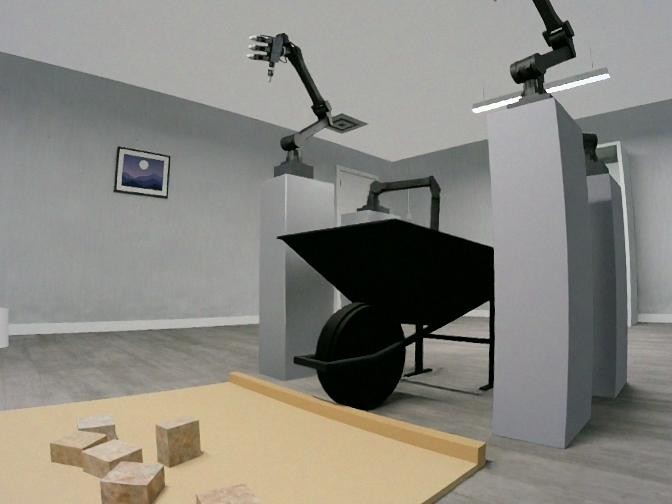

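Emit:
move(
  arm1={"target": [-0.613, 0.279, 0.575, 0.3565, 0.9129, -0.0486, -0.1925], "speed": 0.04, "joints": {"hand_thumb_cmc": 0.3}},
  arm2={"target": [-0.593, -0.133, 0.572, -0.1805, -0.0091, 0.8898, 0.4191], "speed": 0.04, "joints": {"hand_thumb_cmc": 0.3}},
)

Emit:
move(
  arm1={"joints": {"hand_index_mcp": 0.3, "hand_middle_mcp": 0.3, "hand_ring_mcp": 0.3, "hand_index_pip": 0.3, "hand_middle_pip": 0.3, "hand_ring_pip": 0.3, "hand_index_dip": 0.4, "hand_middle_dip": 0.4, "hand_ring_dip": 0.4}},
  arm2={"joints": {"hand_index_mcp": 0.3, "hand_middle_mcp": 0.3, "hand_ring_mcp": 0.3, "hand_index_pip": 0.3, "hand_middle_pip": 0.3, "hand_ring_pip": 0.3, "hand_index_dip": 0.4, "hand_middle_dip": 0.4, "hand_ring_dip": 0.4}},
  cameras=["cam_low", "arm1_cam_wrist", "arm2_cam_wrist"],
)

Scene clock: 551.40 s.
Joint torques (N m): arm1=[0.79 -12.04 -0.43 3.23 0.73 0.26] | arm2=[-0.5 -15.62 1.61 4.41 -0.5 -0.38] | arm3=[2.78 4.31 8.06 2.43 -0.04 -0.03] | arm4=[0.32 1.03 10.06 3.17 0.03 -0.07]
Motor temperatures (°C): arm1=[29 35 35 29 33 28] | arm2=[29 43 41 27 33 28] | arm3=[30 31 41 27 28 28] | arm4=[30 28 44 30 29 29]
Heat: arm1: hottest joint2_rad 35 °C; arm2: hottest joint2_rad 43 °C; arm3: hottest joint3_rad 41 °C; arm4: hottest joint3_rad 44 °C.
move: arm1 done; arm2 off_target
Joint velocities: within noise
arm1.joint_positions: joint1_rad=-0.898 joint2_rad=+3.136 joint3_rad=+1.220 joint4_rad=+1.129 joint5_rad=-0.265 joint6_rad=-0.689 hand_index_mcp=-0.378 hand_index_abd=+0.014 hand_index_pip=-0.556 hand_index_dip=-0.283 hand_middle_mcp=-0.369 hand_middle_abd=+0.006 hand_middle_pip=-0.548 hand_middle_dip=-0.233 hand_ring_mcp=-0.366 hand_ring_abd=+0.000 hand_ring_pip=-0.529 hand_ring_dip=-0.250 hand_thumb_cmc=+0.302 hand_thumb_axl=+0.680 hand_thumb_mcp=+0.225 hand_thumb_ipl=+0.167 hand_current_limit=+0.750 hand_speed=-0.600
arm1.joint_status: all done
arm1.hand_state: blocked,goal,blocked,goal,blocked,goal,blocked,blocked,blocked,goal,blocked,blocked,goal,goal,goal,goal
arm1.index_mcp_current_ma: 212
arm1.index_abd_current_ma: 57
arm1.index_pip_current_ma: 210
arm1.index_dip_current_ma: 79
arm1.middle_mcp_current_ma: 258
arm1.middle_abd_current_ma: 25
arm1.middle_pip_current_ma: 247
arm1.middle_dip_current_ma: 323
arm1.ring_mcp_current_ma: 275
arm1.ring_abd_current_ma: 1
arm1.ring_pip_current_ma: 339
arm1.ring_dip_current_ma: 240
arm1.thumb_cmc_current_ma: 7
arm1.thumb_axl_current_ma: 10
arm1.thumb_mcp_current_ma: -8
arm1.thumb_ipl_current_ma: -8
arm1.hand_goal_index_mcp: -0.420
arm1.hand_goal_index_abd: 0.000
arm1.hand_goal_index_pip: -0.600
arm1.hand_goal_index_dip: -0.300
arm1.hand_goal_middle_mcp: -0.420
arm1.hand_goal_middle_abd: 0.000
arm1.hand_goal_middle_pip: -0.600
arm1.hand_goal_middle_dip: -0.300
arm1.hand_goal_ring_mcp: -0.420
arm1.hand_goal_ring_abd: 0.000
arm1.hand_goal_ring_pip: -0.600
arm1.hand_goal_ring_dip: -0.300
arm1.hand_goal_thumb_cmc: 0.300
arm1.hand_goal_thumb_axl: 0.678
arm1.hand_goal_thumb_mcp: 0.226
arm1.hand_goal_thumb_ipl: 0.168
arm1.hand: x=-0.6089 y=+0.2800 z=+0.5729 quat_wxyz=(+0.353, +0.917, -0.040, -0.179) (m; scene frame)
arm1.hand_target: x=-0.6129 y=+0.2792 z=+0.5751 quat_wxyz=(+0.357, +0.913, -0.048, -0.192) (m; scene frame)
arm1.hand_status: done (0.005 m and 2.0 deg from the pose sent, 0.005 m and 3.2 deg at the start)
arm2.joint_positions: joint1_rad=+0.698 joint2_rad=+3.048 joint3_rad=+1.414 joint4_rad=+0.951 joint5_rad=+0.226 joint6_rad=+0.565 hand_index_mcp=-0.353 hand_index_abd=-0.001 hand_index_pip=-0.551 hand_index_dip=-0.249 hand_middle_mcp=-0.380 hand_middle_abd=+0.004 hand_middle_pip=-0.542 hand_middle_dip=-0.222 hand_ring_mcp=-0.405 hand_ring_abd=-0.003 hand_ring_pip=-0.526 hand_ring_dip=-0.200 hand_thumb_cmc=+0.304 hand_thumb_axl=+0.680 hand_thumb_mcp=+0.225 hand_thumb_ipl=+0.167 hand_current_limit=+0.750 hand_speed=-0.600
arm2.joint_status: all done
arm2.hand_state: blocked,goal,blocked,blocked,blocked,goal,blocked,blocked,goal,goal,blocked,blocked,goal,goal,goal,goal
arm2.index_mcp_current_ma: 85
arm2.index_abd_current_ma: 0
arm2.index_pip_current_ma: 41
arm2.index_dip_current_ma: 46
arm2.middle_mcp_current_ma: 32
arm2.middle_abd_current_ma: 0
arm2.middle_pip_current_ma: 58
arm2.middle_dip_current_ma: 102
arm2.ring_mcp_current_ma: 5
arm2.ring_abd_current_ma: 0
arm2.ring_pip_current_ma: 91
arm2.ring_dip_current_ma: 163
arm2.thumb_cmc_current_ma: 0
arm2.thumb_axl_current_ma: 0
arm2.thumb_mcp_current_ma: 0
arm2.thumb_ipl_current_ma: 0
arm2.hand_goal_index_mcp: -0.420
arm2.hand_goal_index_abd: 0.000
arm2.hand_goal_index_pip: -0.600
arm2.hand_goal_index_dip: -0.300
arm2.hand_goal_middle_mcp: -0.420
arm2.hand_goal_middle_abd: 0.000
arm2.hand_goal_middle_pip: -0.600
arm2.hand_goal_middle_dip: -0.300
arm2.hand_goal_ring_mcp: -0.420
arm2.hand_goal_ring_abd: 0.000
arm2.hand_goal_ring_pip: -0.600
arm2.hand_goal_ring_dip: -0.300
arm2.hand_goal_thumb_cmc: 0.300
arm2.hand_goal_thumb_axl: 0.678
arm2.hand_goal_thumb_mcp: 0.226
arm2.hand_goal_thumb_ipl: 0.168
arm2.hand: x=-0.5890 y=-0.1367 z=+0.5667 quat_wxyz=(-0.165, -0.001, +0.898, +0.407) (m; scene frame)
arm2.hand_target: x=-0.5928 y=-0.1332 z=+0.5723 quat_wxyz=(-0.180, -0.009, +0.890, +0.419) (m; scene frame)
arm2.hand_status: off_target (0.008 m and 2.6 deg from the pose sent, 0.009 m and 4.1 deg at the start)
arm3, arm4: as last shown
pictures: none

Scene clock: 552.50 s.
Joint torques (N m): arm1=[0.73 -12.63 -0.49 2.99 -0.22 0.18] | arm2=[-0.32 -15.79 1.83 3.93 0.09 -0.35] | arm3=[2.73 4.07 8.03 2.45 0.01 -0.02] | arm4=[0.56 0.97 10 3.08 0.01 -0.09]
Motor temperatures (°C): arm1=[29 35 35 29 33 28] | arm2=[29 43 41 27 33 28] | arm3=[30 31 41 27 28 28] | arm4=[30 28 44 30 29 29]
Heat: arm1: hottest joint2_rad 35 °C; arm2: hottest joint2_rad 43 °C; arm3: hottest joint3_rad 41 °C; arm4: hottest joint3_rad 44 °C.
move: arm1 done; arm2 done
Joint velocities: within noise
arm1.joint_positions: joint1_rad=-0.897 joint2_rad=+3.143 joint3_rad=+1.223 joint4_rad=+1.138 joint5_rad=-0.241 joint6_rad=-0.681 hand_index_mcp=+0.306 hand_index_abd=+0.002 hand_index_pip=+0.300 hand_index_dip=+0.398 hand_middle_mcp=+0.306 hand_middle_abd=+0.002 hand_middle_pip=+0.300 hand_middle_dip=+0.397 hand_ring_mcp=+0.308 hand_ring_abd=+0.000 hand_ring_pip=+0.300 hand_ring_dip=+0.398 hand_thumb_cmc=+0.302 hand_thumb_axl=+0.680 hand_thumb_mcp=+0.224 hand_thumb_ipl=+0.167 hand_current_limit=+0.750 hand_speed=-0.600
arm1.joint_status: all done
arm1.hand_state: goal,goal,goal,goal,goal,goal,goal,goal,goal,goal,goal,goal,goal,goal,goal,goal
arm1.index_mcp_current_ma: 29
arm1.index_abd_current_ma: 6
arm1.index_pip_current_ma: -1
arm1.index_dip_current_ma: -9
arm1.middle_mcp_current_ma: 31
arm1.middle_abd_current_ma: 6
arm1.middle_pip_current_ma: -1
arm1.middle_dip_current_ma: -12
arm1.ring_mcp_current_ma: 39
arm1.ring_abd_current_ma: 1
arm1.ring_pip_current_ma: -1
arm1.ring_dip_current_ma: -10
arm1.thumb_cmc_current_ma: 8
arm1.thumb_axl_current_ma: 10
arm1.thumb_mcp_current_ma: -9
arm1.thumb_ipl_current_ma: -8
arm1.hand_goal_index_mcp: 0.300
arm1.hand_goal_index_abd: 0.000
arm1.hand_goal_index_pip: 0.300
arm1.hand_goal_index_dip: 0.400
arm1.hand_goal_middle_mcp: 0.300
arm1.hand_goal_middle_abd: 0.000
arm1.hand_goal_middle_pip: 0.300
arm1.hand_goal_middle_dip: 0.400
arm1.hand_goal_ring_mcp: 0.300
arm1.hand_goal_ring_abd: 0.000
arm1.hand_goal_ring_pip: 0.300
arm1.hand_goal_ring_dip: 0.400
arm1.hand_goal_thumb_cmc: 0.300
arm1.hand_goal_thumb_axl: 0.678
arm1.hand_goal_thumb_mcp: 0.226
arm1.hand_goal_thumb_ipl: 0.168
arm1.hand: x=-0.6112 y=+0.2834 z=+0.5704 quat_wxyz=(+0.348, +0.918, -0.047, -0.187) (m; scene frame)
arm1.hand_target: x=-0.6129 y=+0.2792 z=+0.5751 quat_wxyz=(+0.357, +0.913, -0.049, -0.192) (m; scene frame)
arm1.hand_status: not commanded
arm2.joint_positions: joint1_rad=+0.696 joint2_rad=+3.050 joint3_rad=+1.412 joint4_rad=+0.966 joint5_rad=+0.210 joint6_rad=+0.564 hand_index_mcp=+0.306 hand_index_abd=-0.001 hand_index_pip=+0.300 hand_index_dip=+0.398 hand_middle_mcp=+0.307 hand_middle_abd=+0.002 hand_middle_pip=+0.300 hand_middle_dip=+0.398 hand_ring_mcp=+0.307 hand_ring_abd=-0.002 hand_ring_pip=+0.300 hand_ring_dip=+0.398 hand_thumb_cmc=+0.305 hand_thumb_axl=+0.680 hand_thumb_mcp=+0.225 hand_thumb_ipl=+0.167 hand_current_limit=+0.750 hand_speed=-0.600
arm2.joint_status: all done
arm2.hand_state: goal,goal,goal,goal,goal,goal,goal,goal,goal,goal,goal,goal,goal,goal,goal,goal
arm2.index_mcp_current_ma: 1
arm2.index_abd_current_ma: 0
arm2.index_pip_current_ma: 0
arm2.index_dip_current_ma: 0
arm2.middle_mcp_current_ma: 1
arm2.middle_abd_current_ma: 0
arm2.middle_pip_current_ma: 0
arm2.middle_dip_current_ma: 0
arm2.ring_mcp_current_ma: 1
arm2.ring_abd_current_ma: 0
arm2.ring_pip_current_ma: 0
arm2.ring_dip_current_ma: 0
arm2.thumb_cmc_current_ma: 1
arm2.thumb_axl_current_ma: 0
arm2.thumb_mcp_current_ma: 0
arm2.thumb_ipl_current_ma: 0
arm2.hand_goal_index_mcp: 0.300
arm2.hand_goal_index_abd: 0.000
arm2.hand_goal_index_pip: 0.300
arm2.hand_goal_index_dip: 0.400
arm2.hand_goal_middle_mcp: 0.300
arm2.hand_goal_middle_abd: 0.000
arm2.hand_goal_middle_pip: 0.300
arm2.hand_goal_middle_dip: 0.400
arm2.hand_goal_ring_mcp: 0.300
arm2.hand_goal_ring_abd: 0.000
arm2.hand_goal_ring_pip: 0.300
arm2.hand_goal_ring_dip: 0.400
arm2.hand_goal_thumb_cmc: 0.300
arm2.hand_goal_thumb_axl: 0.678
arm2.hand_goal_thumb_mcp: 0.226
arm2.hand_goal_thumb_ipl: 0.168
arm2.hand: x=-0.5911 y=-0.1373 z=+0.5673 quat_wxyz=(-0.174, -0.004, +0.897, +0.407) (m; scene frame)
arm2.hand_target: x=-0.5929 y=-0.1332 z=+0.5722 quat_wxyz=(-0.180, -0.009, +0.890, +0.419) (m; scene frame)
arm2.hand_status: not commanded
arm3, arm4: as last shown
pictures: arm1_cam_wrist, arm2_cam_wrist, cam_low
camera_calibration:
arm1_cam_wrist: T_world_to_cam=[[-0.692533, -0.25489, 0.674855, -0.707313], [-0.127033, 0.963968, 0.233726, -0.533132], [-0.710113, 0.0761335, -0.699959, 0.0667025], [0, 0, 0, 1]] pos_world=[-0.510197, 0.328556, 0.64863]
arm2_cam_wrist: T_world_to_cam=[[0.802513, 0.559552, 0.207064, 0.466334], [0.586736, -0.803102, -0.103766, 0.250455], [0.108231, 0.204766, -0.972809, 0.763031], [0, 0, 0, 1]] pos_world=[-0.603774, -0.21604, 0.671711]

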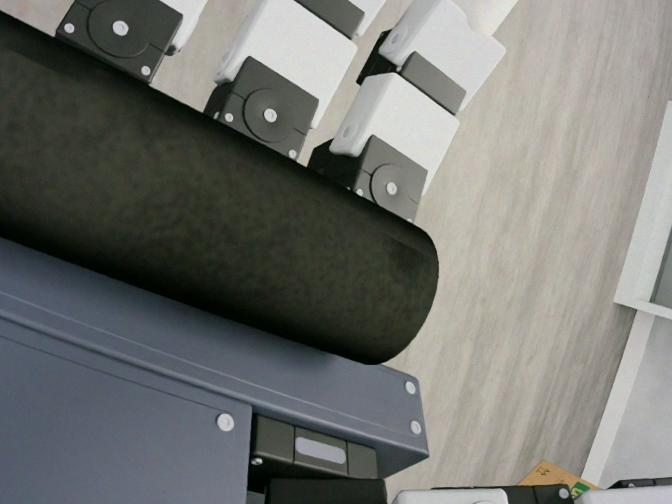

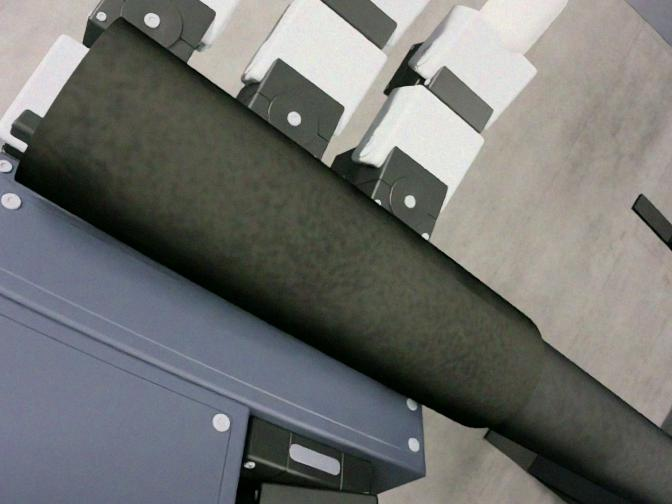

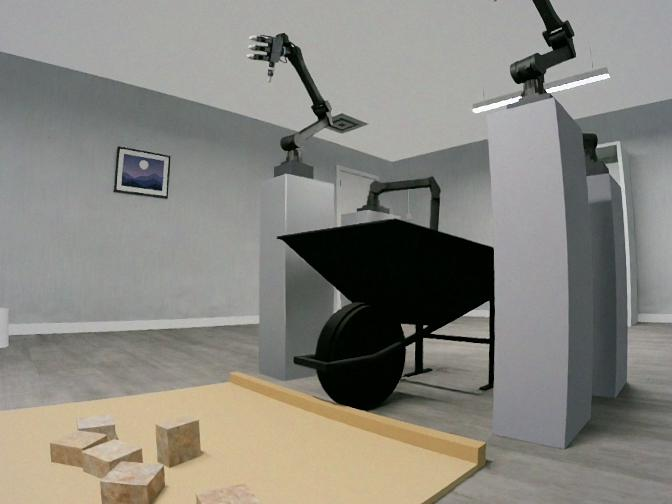

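Emit:
move(
  arm1={"target": [-0.613, 0.283, 0.53, 0.3565, 0.9129, -0.0486, -0.1925], "speed": 0.08, "joints": {"hand_thumb_cmc": 0.714, "hand_index_mcp": 0.753, "hand_middle_mcp": 0.753, "hand_ring_mcp": 0.753, "hand_index_pip": 0.577, "hand_middle_pip": 0.577, "hand_ring_pip": 0.577, "hand_index_dip": 0.696, "hand_middle_dip": 0.696, "hand_ring_dip": 0.696}},
  arm2={"target": [-0.593, -0.137, 0.53, -0.1805, -0.0091, 0.8898, 0.4191], "speed": 0.08, "joints": {"hand_thumb_cmc": 0.714, "hand_index_mcp": 0.753, "hand_middle_mcp": 0.753, "hand_ring_mcp": 0.753, "hand_index_pip": 0.577, "hand_middle_pip": 0.577, "hand_ring_pip": 0.577, "hand_index_dip": 0.696, "hand_middle_dip": 0.696, "hand_ring_dip": 0.696}},
)

Emit:
move(
  arm1={"target": [-0.615, 0.34, 0.52, 0.3565, 0.9129, -0.0486, -0.1925], "speed": 0.12},
  arm2={"target": [-0.595, -0.195, 0.52, -0.1805, -0.0091, 0.8898, 0.4191], "speed": 0.12},
  cameras=["cam_low", "arm1_cam_wrist", "arm2_cam_wrist"],
)

Scene clock: 564.53 s.
Joint torques (N m): arm1=[-0.15 -12.51 -0.32 1.66 -0.13 -0.07] | arm2=[-0.15 -14.68 2.26 2.48 0.06 -0.16] | arm3=[2.84 4.07 8.08 2.51 -0.04 -0.04] | arm4=[0.26 0.97 9.99 3.1 0.01 -0.1]
Motor temperatures (°C): arm1=[29 35 34 29 33 28] | arm2=[29 44 40 27 33 27] | arm3=[30 31 41 27 28 28] | arm4=[30 28 44 30 29 29]
Heat: arm1: hottest joint2_rad 35 °C; arm2: hottest joint2_rad 44 °C; arm3: hottest joint3_rad 41 °C; arm4: hottest joint3_rad 44 °C.
move: arm1 off_target; arm2 off_target
Joint velocities: within noise
arm1.joint_positions: joint1_rad=-0.897 joint2_rad=+3.144 joint3_rad=+1.281 joint4_rad=+0.959 joint5_rad=-0.228 joint6_rad=-0.715 hand_index_mcp=+0.757 hand_index_abd=+0.001 hand_index_pip=+0.577 hand_index_dip=+0.694 hand_middle_mcp=+0.757 hand_middle_abd=+0.002 hand_middle_pip=+0.577 hand_middle_dip=+0.693 hand_ring_mcp=+0.758 hand_ring_abd=+0.000 hand_ring_pip=+0.577 hand_ring_dip=+0.694 hand_thumb_cmc=+0.717 hand_thumb_axl=+0.680 hand_thumb_mcp=+0.224 hand_thumb_ipl=+0.167 hand_current_limit=+0.750 hand_speed=-0.600
arm1.joint_status: all done
arm1.hand_state: goal,goal,goal,goal,goal,goal,goal,goal,goal,goal,goal,goal,goal,goal,goal,goal
arm1.index_mcp_current_ma: 13
arm1.index_abd_current_ma: 5
arm1.index_pip_current_ma: -4
arm1.index_dip_current_ma: -9
arm1.middle_mcp_current_ma: 14
arm1.middle_abd_current_ma: 6
arm1.middle_pip_current_ma: -4
arm1.middle_dip_current_ma: -12
arm1.ring_mcp_current_ma: 17
arm1.ring_abd_current_ma: 1
arm1.ring_pip_current_ma: -4
arm1.ring_dip_current_ma: -10
arm1.thumb_cmc_current_ma: 15
arm1.thumb_axl_current_ma: 10
arm1.thumb_mcp_current_ma: -9
arm1.thumb_ipl_current_ma: -8
arm1.hand_goal_index_mcp: 0.754
arm1.hand_goal_index_abd: 0.000
arm1.hand_goal_index_pip: 0.578
arm1.hand_goal_index_dip: 0.696
arm1.hand_goal_middle_mcp: 0.754
arm1.hand_goal_middle_abd: 0.000
arm1.hand_goal_middle_pip: 0.578
arm1.hand_goal_middle_dip: 0.696
arm1.hand_goal_ring_mcp: 0.754
arm1.hand_goal_ring_abd: 0.000
arm1.hand_goal_ring_pip: 0.578
arm1.hand_goal_ring_dip: 0.696
arm1.hand_goal_thumb_cmc: 0.714
arm1.hand_goal_thumb_axl: 0.678
arm1.hand_goal_thumb_mcp: 0.226
arm1.hand_goal_thumb_ipl: 0.168
arm1.hand: x=-0.6149 y=+0.2797 z=+0.5358 quat_wxyz=(+0.303, +0.939, -0.043, -0.155) (m; scene frame)
arm1.hand_target: x=-0.6135 y=+0.2828 z=+0.5314 quat_wxyz=(+0.298, +0.941, -0.040, -0.155) (m; scene frame)
arm1.hand_status: off_target (0.007 m and 8.1 deg from the pose sent, 0.041 m and 1.3 deg at the start; a joint's target at an end of its range on 33 of 34 steps)
arm2.joint_positions: joint1_rad=+0.696 joint2_rad=+3.129 joint3_rad=+1.514 joint4_rad=+0.974 joint5_rad=+0.208 joint6_rad=+0.557 hand_index_mcp=+0.758 hand_index_abd=-0.001 hand_index_pip=+0.577 hand_index_dip=+0.694 hand_middle_mcp=+0.758 hand_middle_abd=+0.002 hand_middle_pip=+0.577 hand_middle_dip=+0.694 hand_ring_mcp=+0.758 hand_ring_abd=-0.002 hand_ring_pip=+0.577 hand_ring_dip=+0.694 hand_thumb_cmc=+0.718 hand_thumb_axl=+0.680 hand_thumb_mcp=+0.225 hand_thumb_ipl=+0.167 hand_current_limit=+0.750 hand_speed=-0.600
arm2.joint_status: all done
arm2.hand_state: goal,goal,goal,goal,goal,goal,goal,goal,goal,goal,goal,goal,goal,goal,goal,goal
arm2.index_mcp_current_ma: 0
arm2.index_abd_current_ma: 0
arm2.index_pip_current_ma: 0
arm2.index_dip_current_ma: 0
arm2.middle_mcp_current_ma: 0
arm2.middle_abd_current_ma: 0
arm2.middle_pip_current_ma: 0
arm2.middle_dip_current_ma: 0
arm2.ring_mcp_current_ma: 0
arm2.ring_abd_current_ma: 0
arm2.ring_pip_current_ma: 0
arm2.ring_dip_current_ma: 0
arm2.thumb_cmc_current_ma: 0
arm2.thumb_axl_current_ma: 0
arm2.thumb_mcp_current_ma: 0
arm2.thumb_ipl_current_ma: 0
arm2.hand_goal_index_mcp: 0.754
arm2.hand_goal_index_abd: 0.000
arm2.hand_goal_index_pip: 0.578
arm2.hand_goal_index_dip: 0.696
arm2.hand_goal_middle_mcp: 0.754
arm2.hand_goal_middle_abd: 0.000
arm2.hand_goal_middle_pip: 0.578
arm2.hand_goal_middle_dip: 0.696
arm2.hand_goal_ring_mcp: 0.754
arm2.hand_goal_ring_abd: 0.000
arm2.hand_goal_ring_pip: 0.578
arm2.hand_goal_ring_dip: 0.696
arm2.hand_goal_thumb_cmc: 0.714
arm2.hand_goal_thumb_axl: 0.678
arm2.hand_goal_thumb_mcp: 0.226
arm2.hand_goal_thumb_ipl: 0.168
arm2.hand: x=-0.5967 y=-0.1313 z=+0.5435 quat_wxyz=(-0.182, -0.005, +0.890, +0.418) (m; scene frame)
arm2.hand_target: x=-0.5929 y=-0.1373 z=+0.5311 quat_wxyz=(-0.179, -0.008, +0.893, +0.412) (m; scene frame)
arm2.hand_status: off_target (0.015 m and 0.5 deg from the pose sent, 0.037 m and 1.9 deg at the start; a joint's target at an end of its range on 19 of 34 steps)
arm3, arm4: as last shown
pictures: none

Scene clock: 566.03 s.
Joint torques (N m): arm1=[-0.21 -12.04 -1.33 1.46 -0.46 -0.06] | arm2=[0.38 -13.8 0.12 3.19 0.38 -0.05] | arm3=[2.78 3.96 8.13 2.43 -0.01 -0.04] | arm4=[0.44 1.08 10.04 3.1 0.03 -0.1]
Motor temperatures (°C): arm1=[29 35 34 29 33 28] | arm2=[29 44 40 27 33 27] | arm3=[30 31 41 27 28 28] | arm4=[30 28 44 30 29 29]
Heat: arm1: hottest joint2_rad 35 °C; arm2: hottest joint2_rad 44 °C; arm3: hottest joint3_rad 41 °C; arm4: hottest joint3_rad 44 °C.
move: arm1 off_target; arm2 off_target
Joint velocities: within noise
arm1.joint_positions: joint1_rad=-1.054 joint2_rad=+3.144 joint3_rad=+1.245 joint4_rad=+0.896 joint5_rad=-0.313 joint6_rad=-0.880 hand_index_mcp=+0.757 hand_index_abd=+0.001 hand_index_pip=+0.577 hand_index_dip=+0.694 hand_middle_mcp=+0.757 hand_middle_abd=+0.001 hand_middle_pip=+0.577 hand_middle_dip=+0.693 hand_ring_mcp=+0.758 hand_ring_abd=+0.000 hand_ring_pip=+0.577 hand_ring_dip=+0.694 hand_thumb_cmc=+0.718 hand_thumb_axl=+0.680 hand_thumb_mcp=+0.224 hand_thumb_ipl=+0.167 hand_current_limit=+0.750 hand_speed=-0.600
arm1.joint_status: not commanded
arm1.hand_state: goal,goal,goal,goal,goal,goal,goal,goal,goal,goal,goal,goal,goal,goal,goal,goal
arm1.index_mcp_current_ma: 13
arm1.index_abd_current_ma: 5
arm1.index_pip_current_ma: -4
arm1.index_dip_current_ma: -9
arm1.middle_mcp_current_ma: 14
arm1.middle_abd_current_ma: 6
arm1.middle_pip_current_ma: -4
arm1.middle_dip_current_ma: -12
arm1.ring_mcp_current_ma: 18
arm1.ring_abd_current_ma: 1
arm1.ring_pip_current_ma: -4
arm1.ring_dip_current_ma: -10
arm1.thumb_cmc_current_ma: 16
arm1.thumb_axl_current_ma: 10
arm1.thumb_mcp_current_ma: -9
arm1.thumb_ipl_current_ma: -8
arm1.hand_goal_index_mcp: 0.754
arm1.hand_goal_index_abd: 0.000
arm1.hand_goal_index_pip: 0.578
arm1.hand_goal_index_dip: 0.696
arm1.hand_goal_middle_mcp: 0.754
arm1.hand_goal_middle_abd: 0.000
arm1.hand_goal_middle_pip: 0.578
arm1.hand_goal_middle_dip: 0.696
arm1.hand_goal_ring_mcp: 0.754
arm1.hand_goal_ring_abd: 0.000
arm1.hand_goal_ring_pip: 0.578
arm1.hand_goal_ring_dip: 0.696
arm1.hand_goal_thumb_cmc: 0.714
arm1.hand_goal_thumb_axl: 0.678
arm1.hand_goal_thumb_mcp: 0.226
arm1.hand_goal_thumb_ipl: 0.168
arm1.hand: x=-0.6221 y=+0.3349 z=+0.5256 quat_wxyz=(+0.281, +0.949, -0.033, -0.138) (m; scene frame)
arm1.hand_target: x=-0.6154 y=+0.3399 z=+0.5214 quat_wxyz=(+0.276, +0.952, -0.031, -0.132) (m; scene frame)
arm1.hand_status: off_target (0.010 m and 11.7 deg from the pose sent, 0.062 m and 8.1 deg at the start; a joint's target at an end of its range on 45 of 45 steps)
arm2.joint_positions: joint1_rad=+0.784 joint2_rad=+3.129 joint3_rad=+1.437 joint4_rad=+0.980 joint5_rad=+0.264 joint6_rad=+0.632 hand_index_mcp=+0.758 hand_index_abd=-0.001 hand_index_pip=+0.577 hand_index_dip=+0.694 hand_middle_mcp=+0.758 hand_middle_abd=+0.002 hand_middle_pip=+0.577 hand_middle_dip=+0.694 hand_ring_mcp=+0.758 hand_ring_abd=-0.001 hand_ring_pip=+0.577 hand_ring_dip=+0.694 hand_thumb_cmc=+0.718 hand_thumb_axl=+0.680 hand_thumb_mcp=+0.225 hand_thumb_ipl=+0.167 hand_current_limit=+0.750 hand_speed=-0.600
arm2.joint_status: not commanded
arm2.hand_state: goal,goal,goal,goal,goal,goal,goal,goal,goal,goal,goal,goal,goal,goal,goal,goal
arm2.index_mcp_current_ma: 0
arm2.index_abd_current_ma: 0
arm2.index_pip_current_ma: 0
arm2.index_dip_current_ma: 0
arm2.middle_mcp_current_ma: 0
arm2.middle_abd_current_ma: 0
arm2.middle_pip_current_ma: 0
arm2.middle_dip_current_ma: 0
arm2.ring_mcp_current_ma: 0
arm2.ring_abd_current_ma: 0
arm2.ring_pip_current_ma: 0
arm2.ring_dip_current_ma: 0
arm2.thumb_cmc_current_ma: 0
arm2.thumb_axl_current_ma: 0
arm2.thumb_mcp_current_ma: 0
arm2.thumb_ipl_current_ma: 0
arm2.hand_goal_index_mcp: 0.754
arm2.hand_goal_index_abd: 0.000
arm2.hand_goal_index_pip: 0.578
arm2.hand_goal_index_dip: 0.696
arm2.hand_goal_middle_mcp: 0.754
arm2.hand_goal_middle_abd: 0.000
arm2.hand_goal_middle_pip: 0.578
arm2.hand_goal_middle_dip: 0.696
arm2.hand_goal_ring_mcp: 0.754
arm2.hand_goal_ring_abd: 0.000
arm2.hand_goal_ring_pip: 0.578
arm2.hand_goal_ring_dip: 0.696
arm2.hand_goal_thumb_cmc: 0.714
arm2.hand_goal_thumb_axl: 0.678
arm2.hand_goal_thumb_mcp: 0.226
arm2.hand_goal_thumb_ipl: 0.168
arm2.hand: x=-0.6020 y=-0.1835 z=+0.5312 quat_wxyz=(-0.173, -0.004, +0.903, +0.393) (m; scene frame)
arm2.hand_target: x=-0.5950 y=-0.1948 z=+0.5213 quat_wxyz=(-0.171, -0.003, +0.905, +0.390) (m; scene frame)
arm2.hand_status: off_target (0.018 m and 3.5 deg from the pose sent, 0.068 m and 0.5 deg at the start; a joint's target at an end of its range on 44 of 45 steps)
arm3, arm4: as last shown
pictures: arm1_cam_wrist, arm2_cam_wrist, cam_low
camera_calibration:
arm1_cam_wrist: T_world_to_cam=[[-0.740724, -0.373575, 0.558364, -0.600415], [-0.192762, 0.914371, 0.356045, -0.662322], [-0.643561, 0.1561, -0.749307, 0.0643071], [0, 0, 0, 1]] pos_world=[-0.531027, 0.37127, 0.619252]
arm2_cam_wrist: T_world_to_cam=[[0.799643, 0.568292, 0.193945, 0.515276], [0.589996, -0.803656, -0.0777284, 0.20403], [0.111693, 0.176582, -0.977928, 0.738126], [0, 0, 0, 1]] pos_world=[-0.614857, -0.259197, 0.637758]

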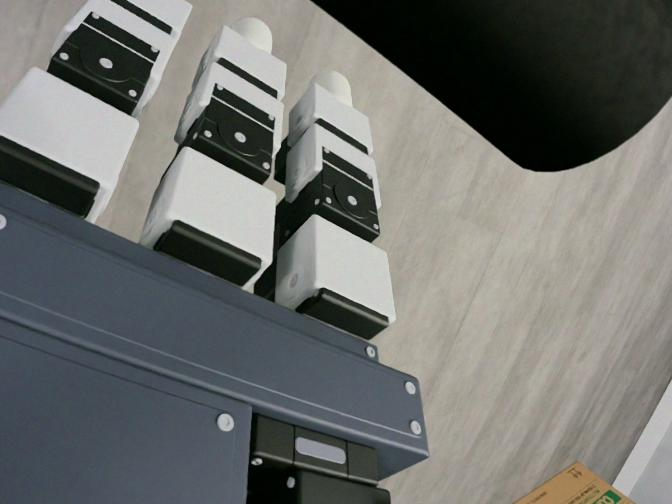

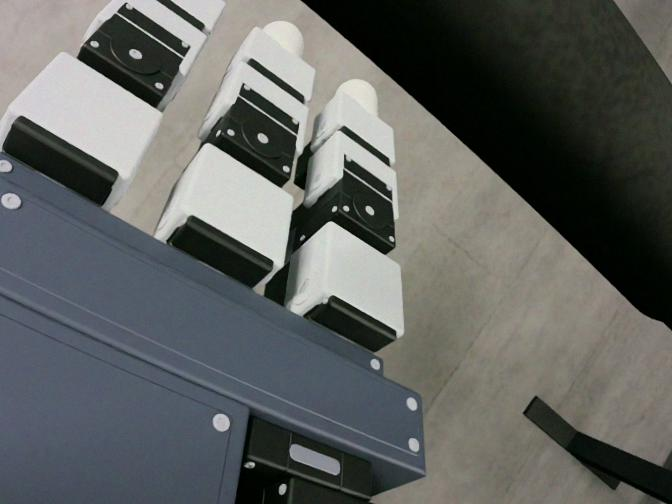

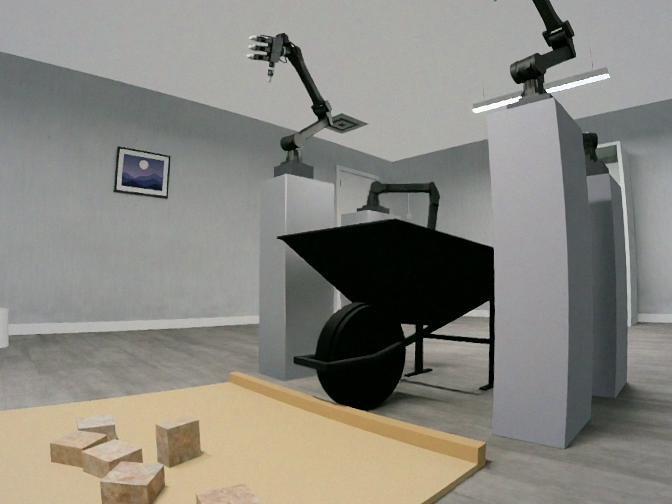

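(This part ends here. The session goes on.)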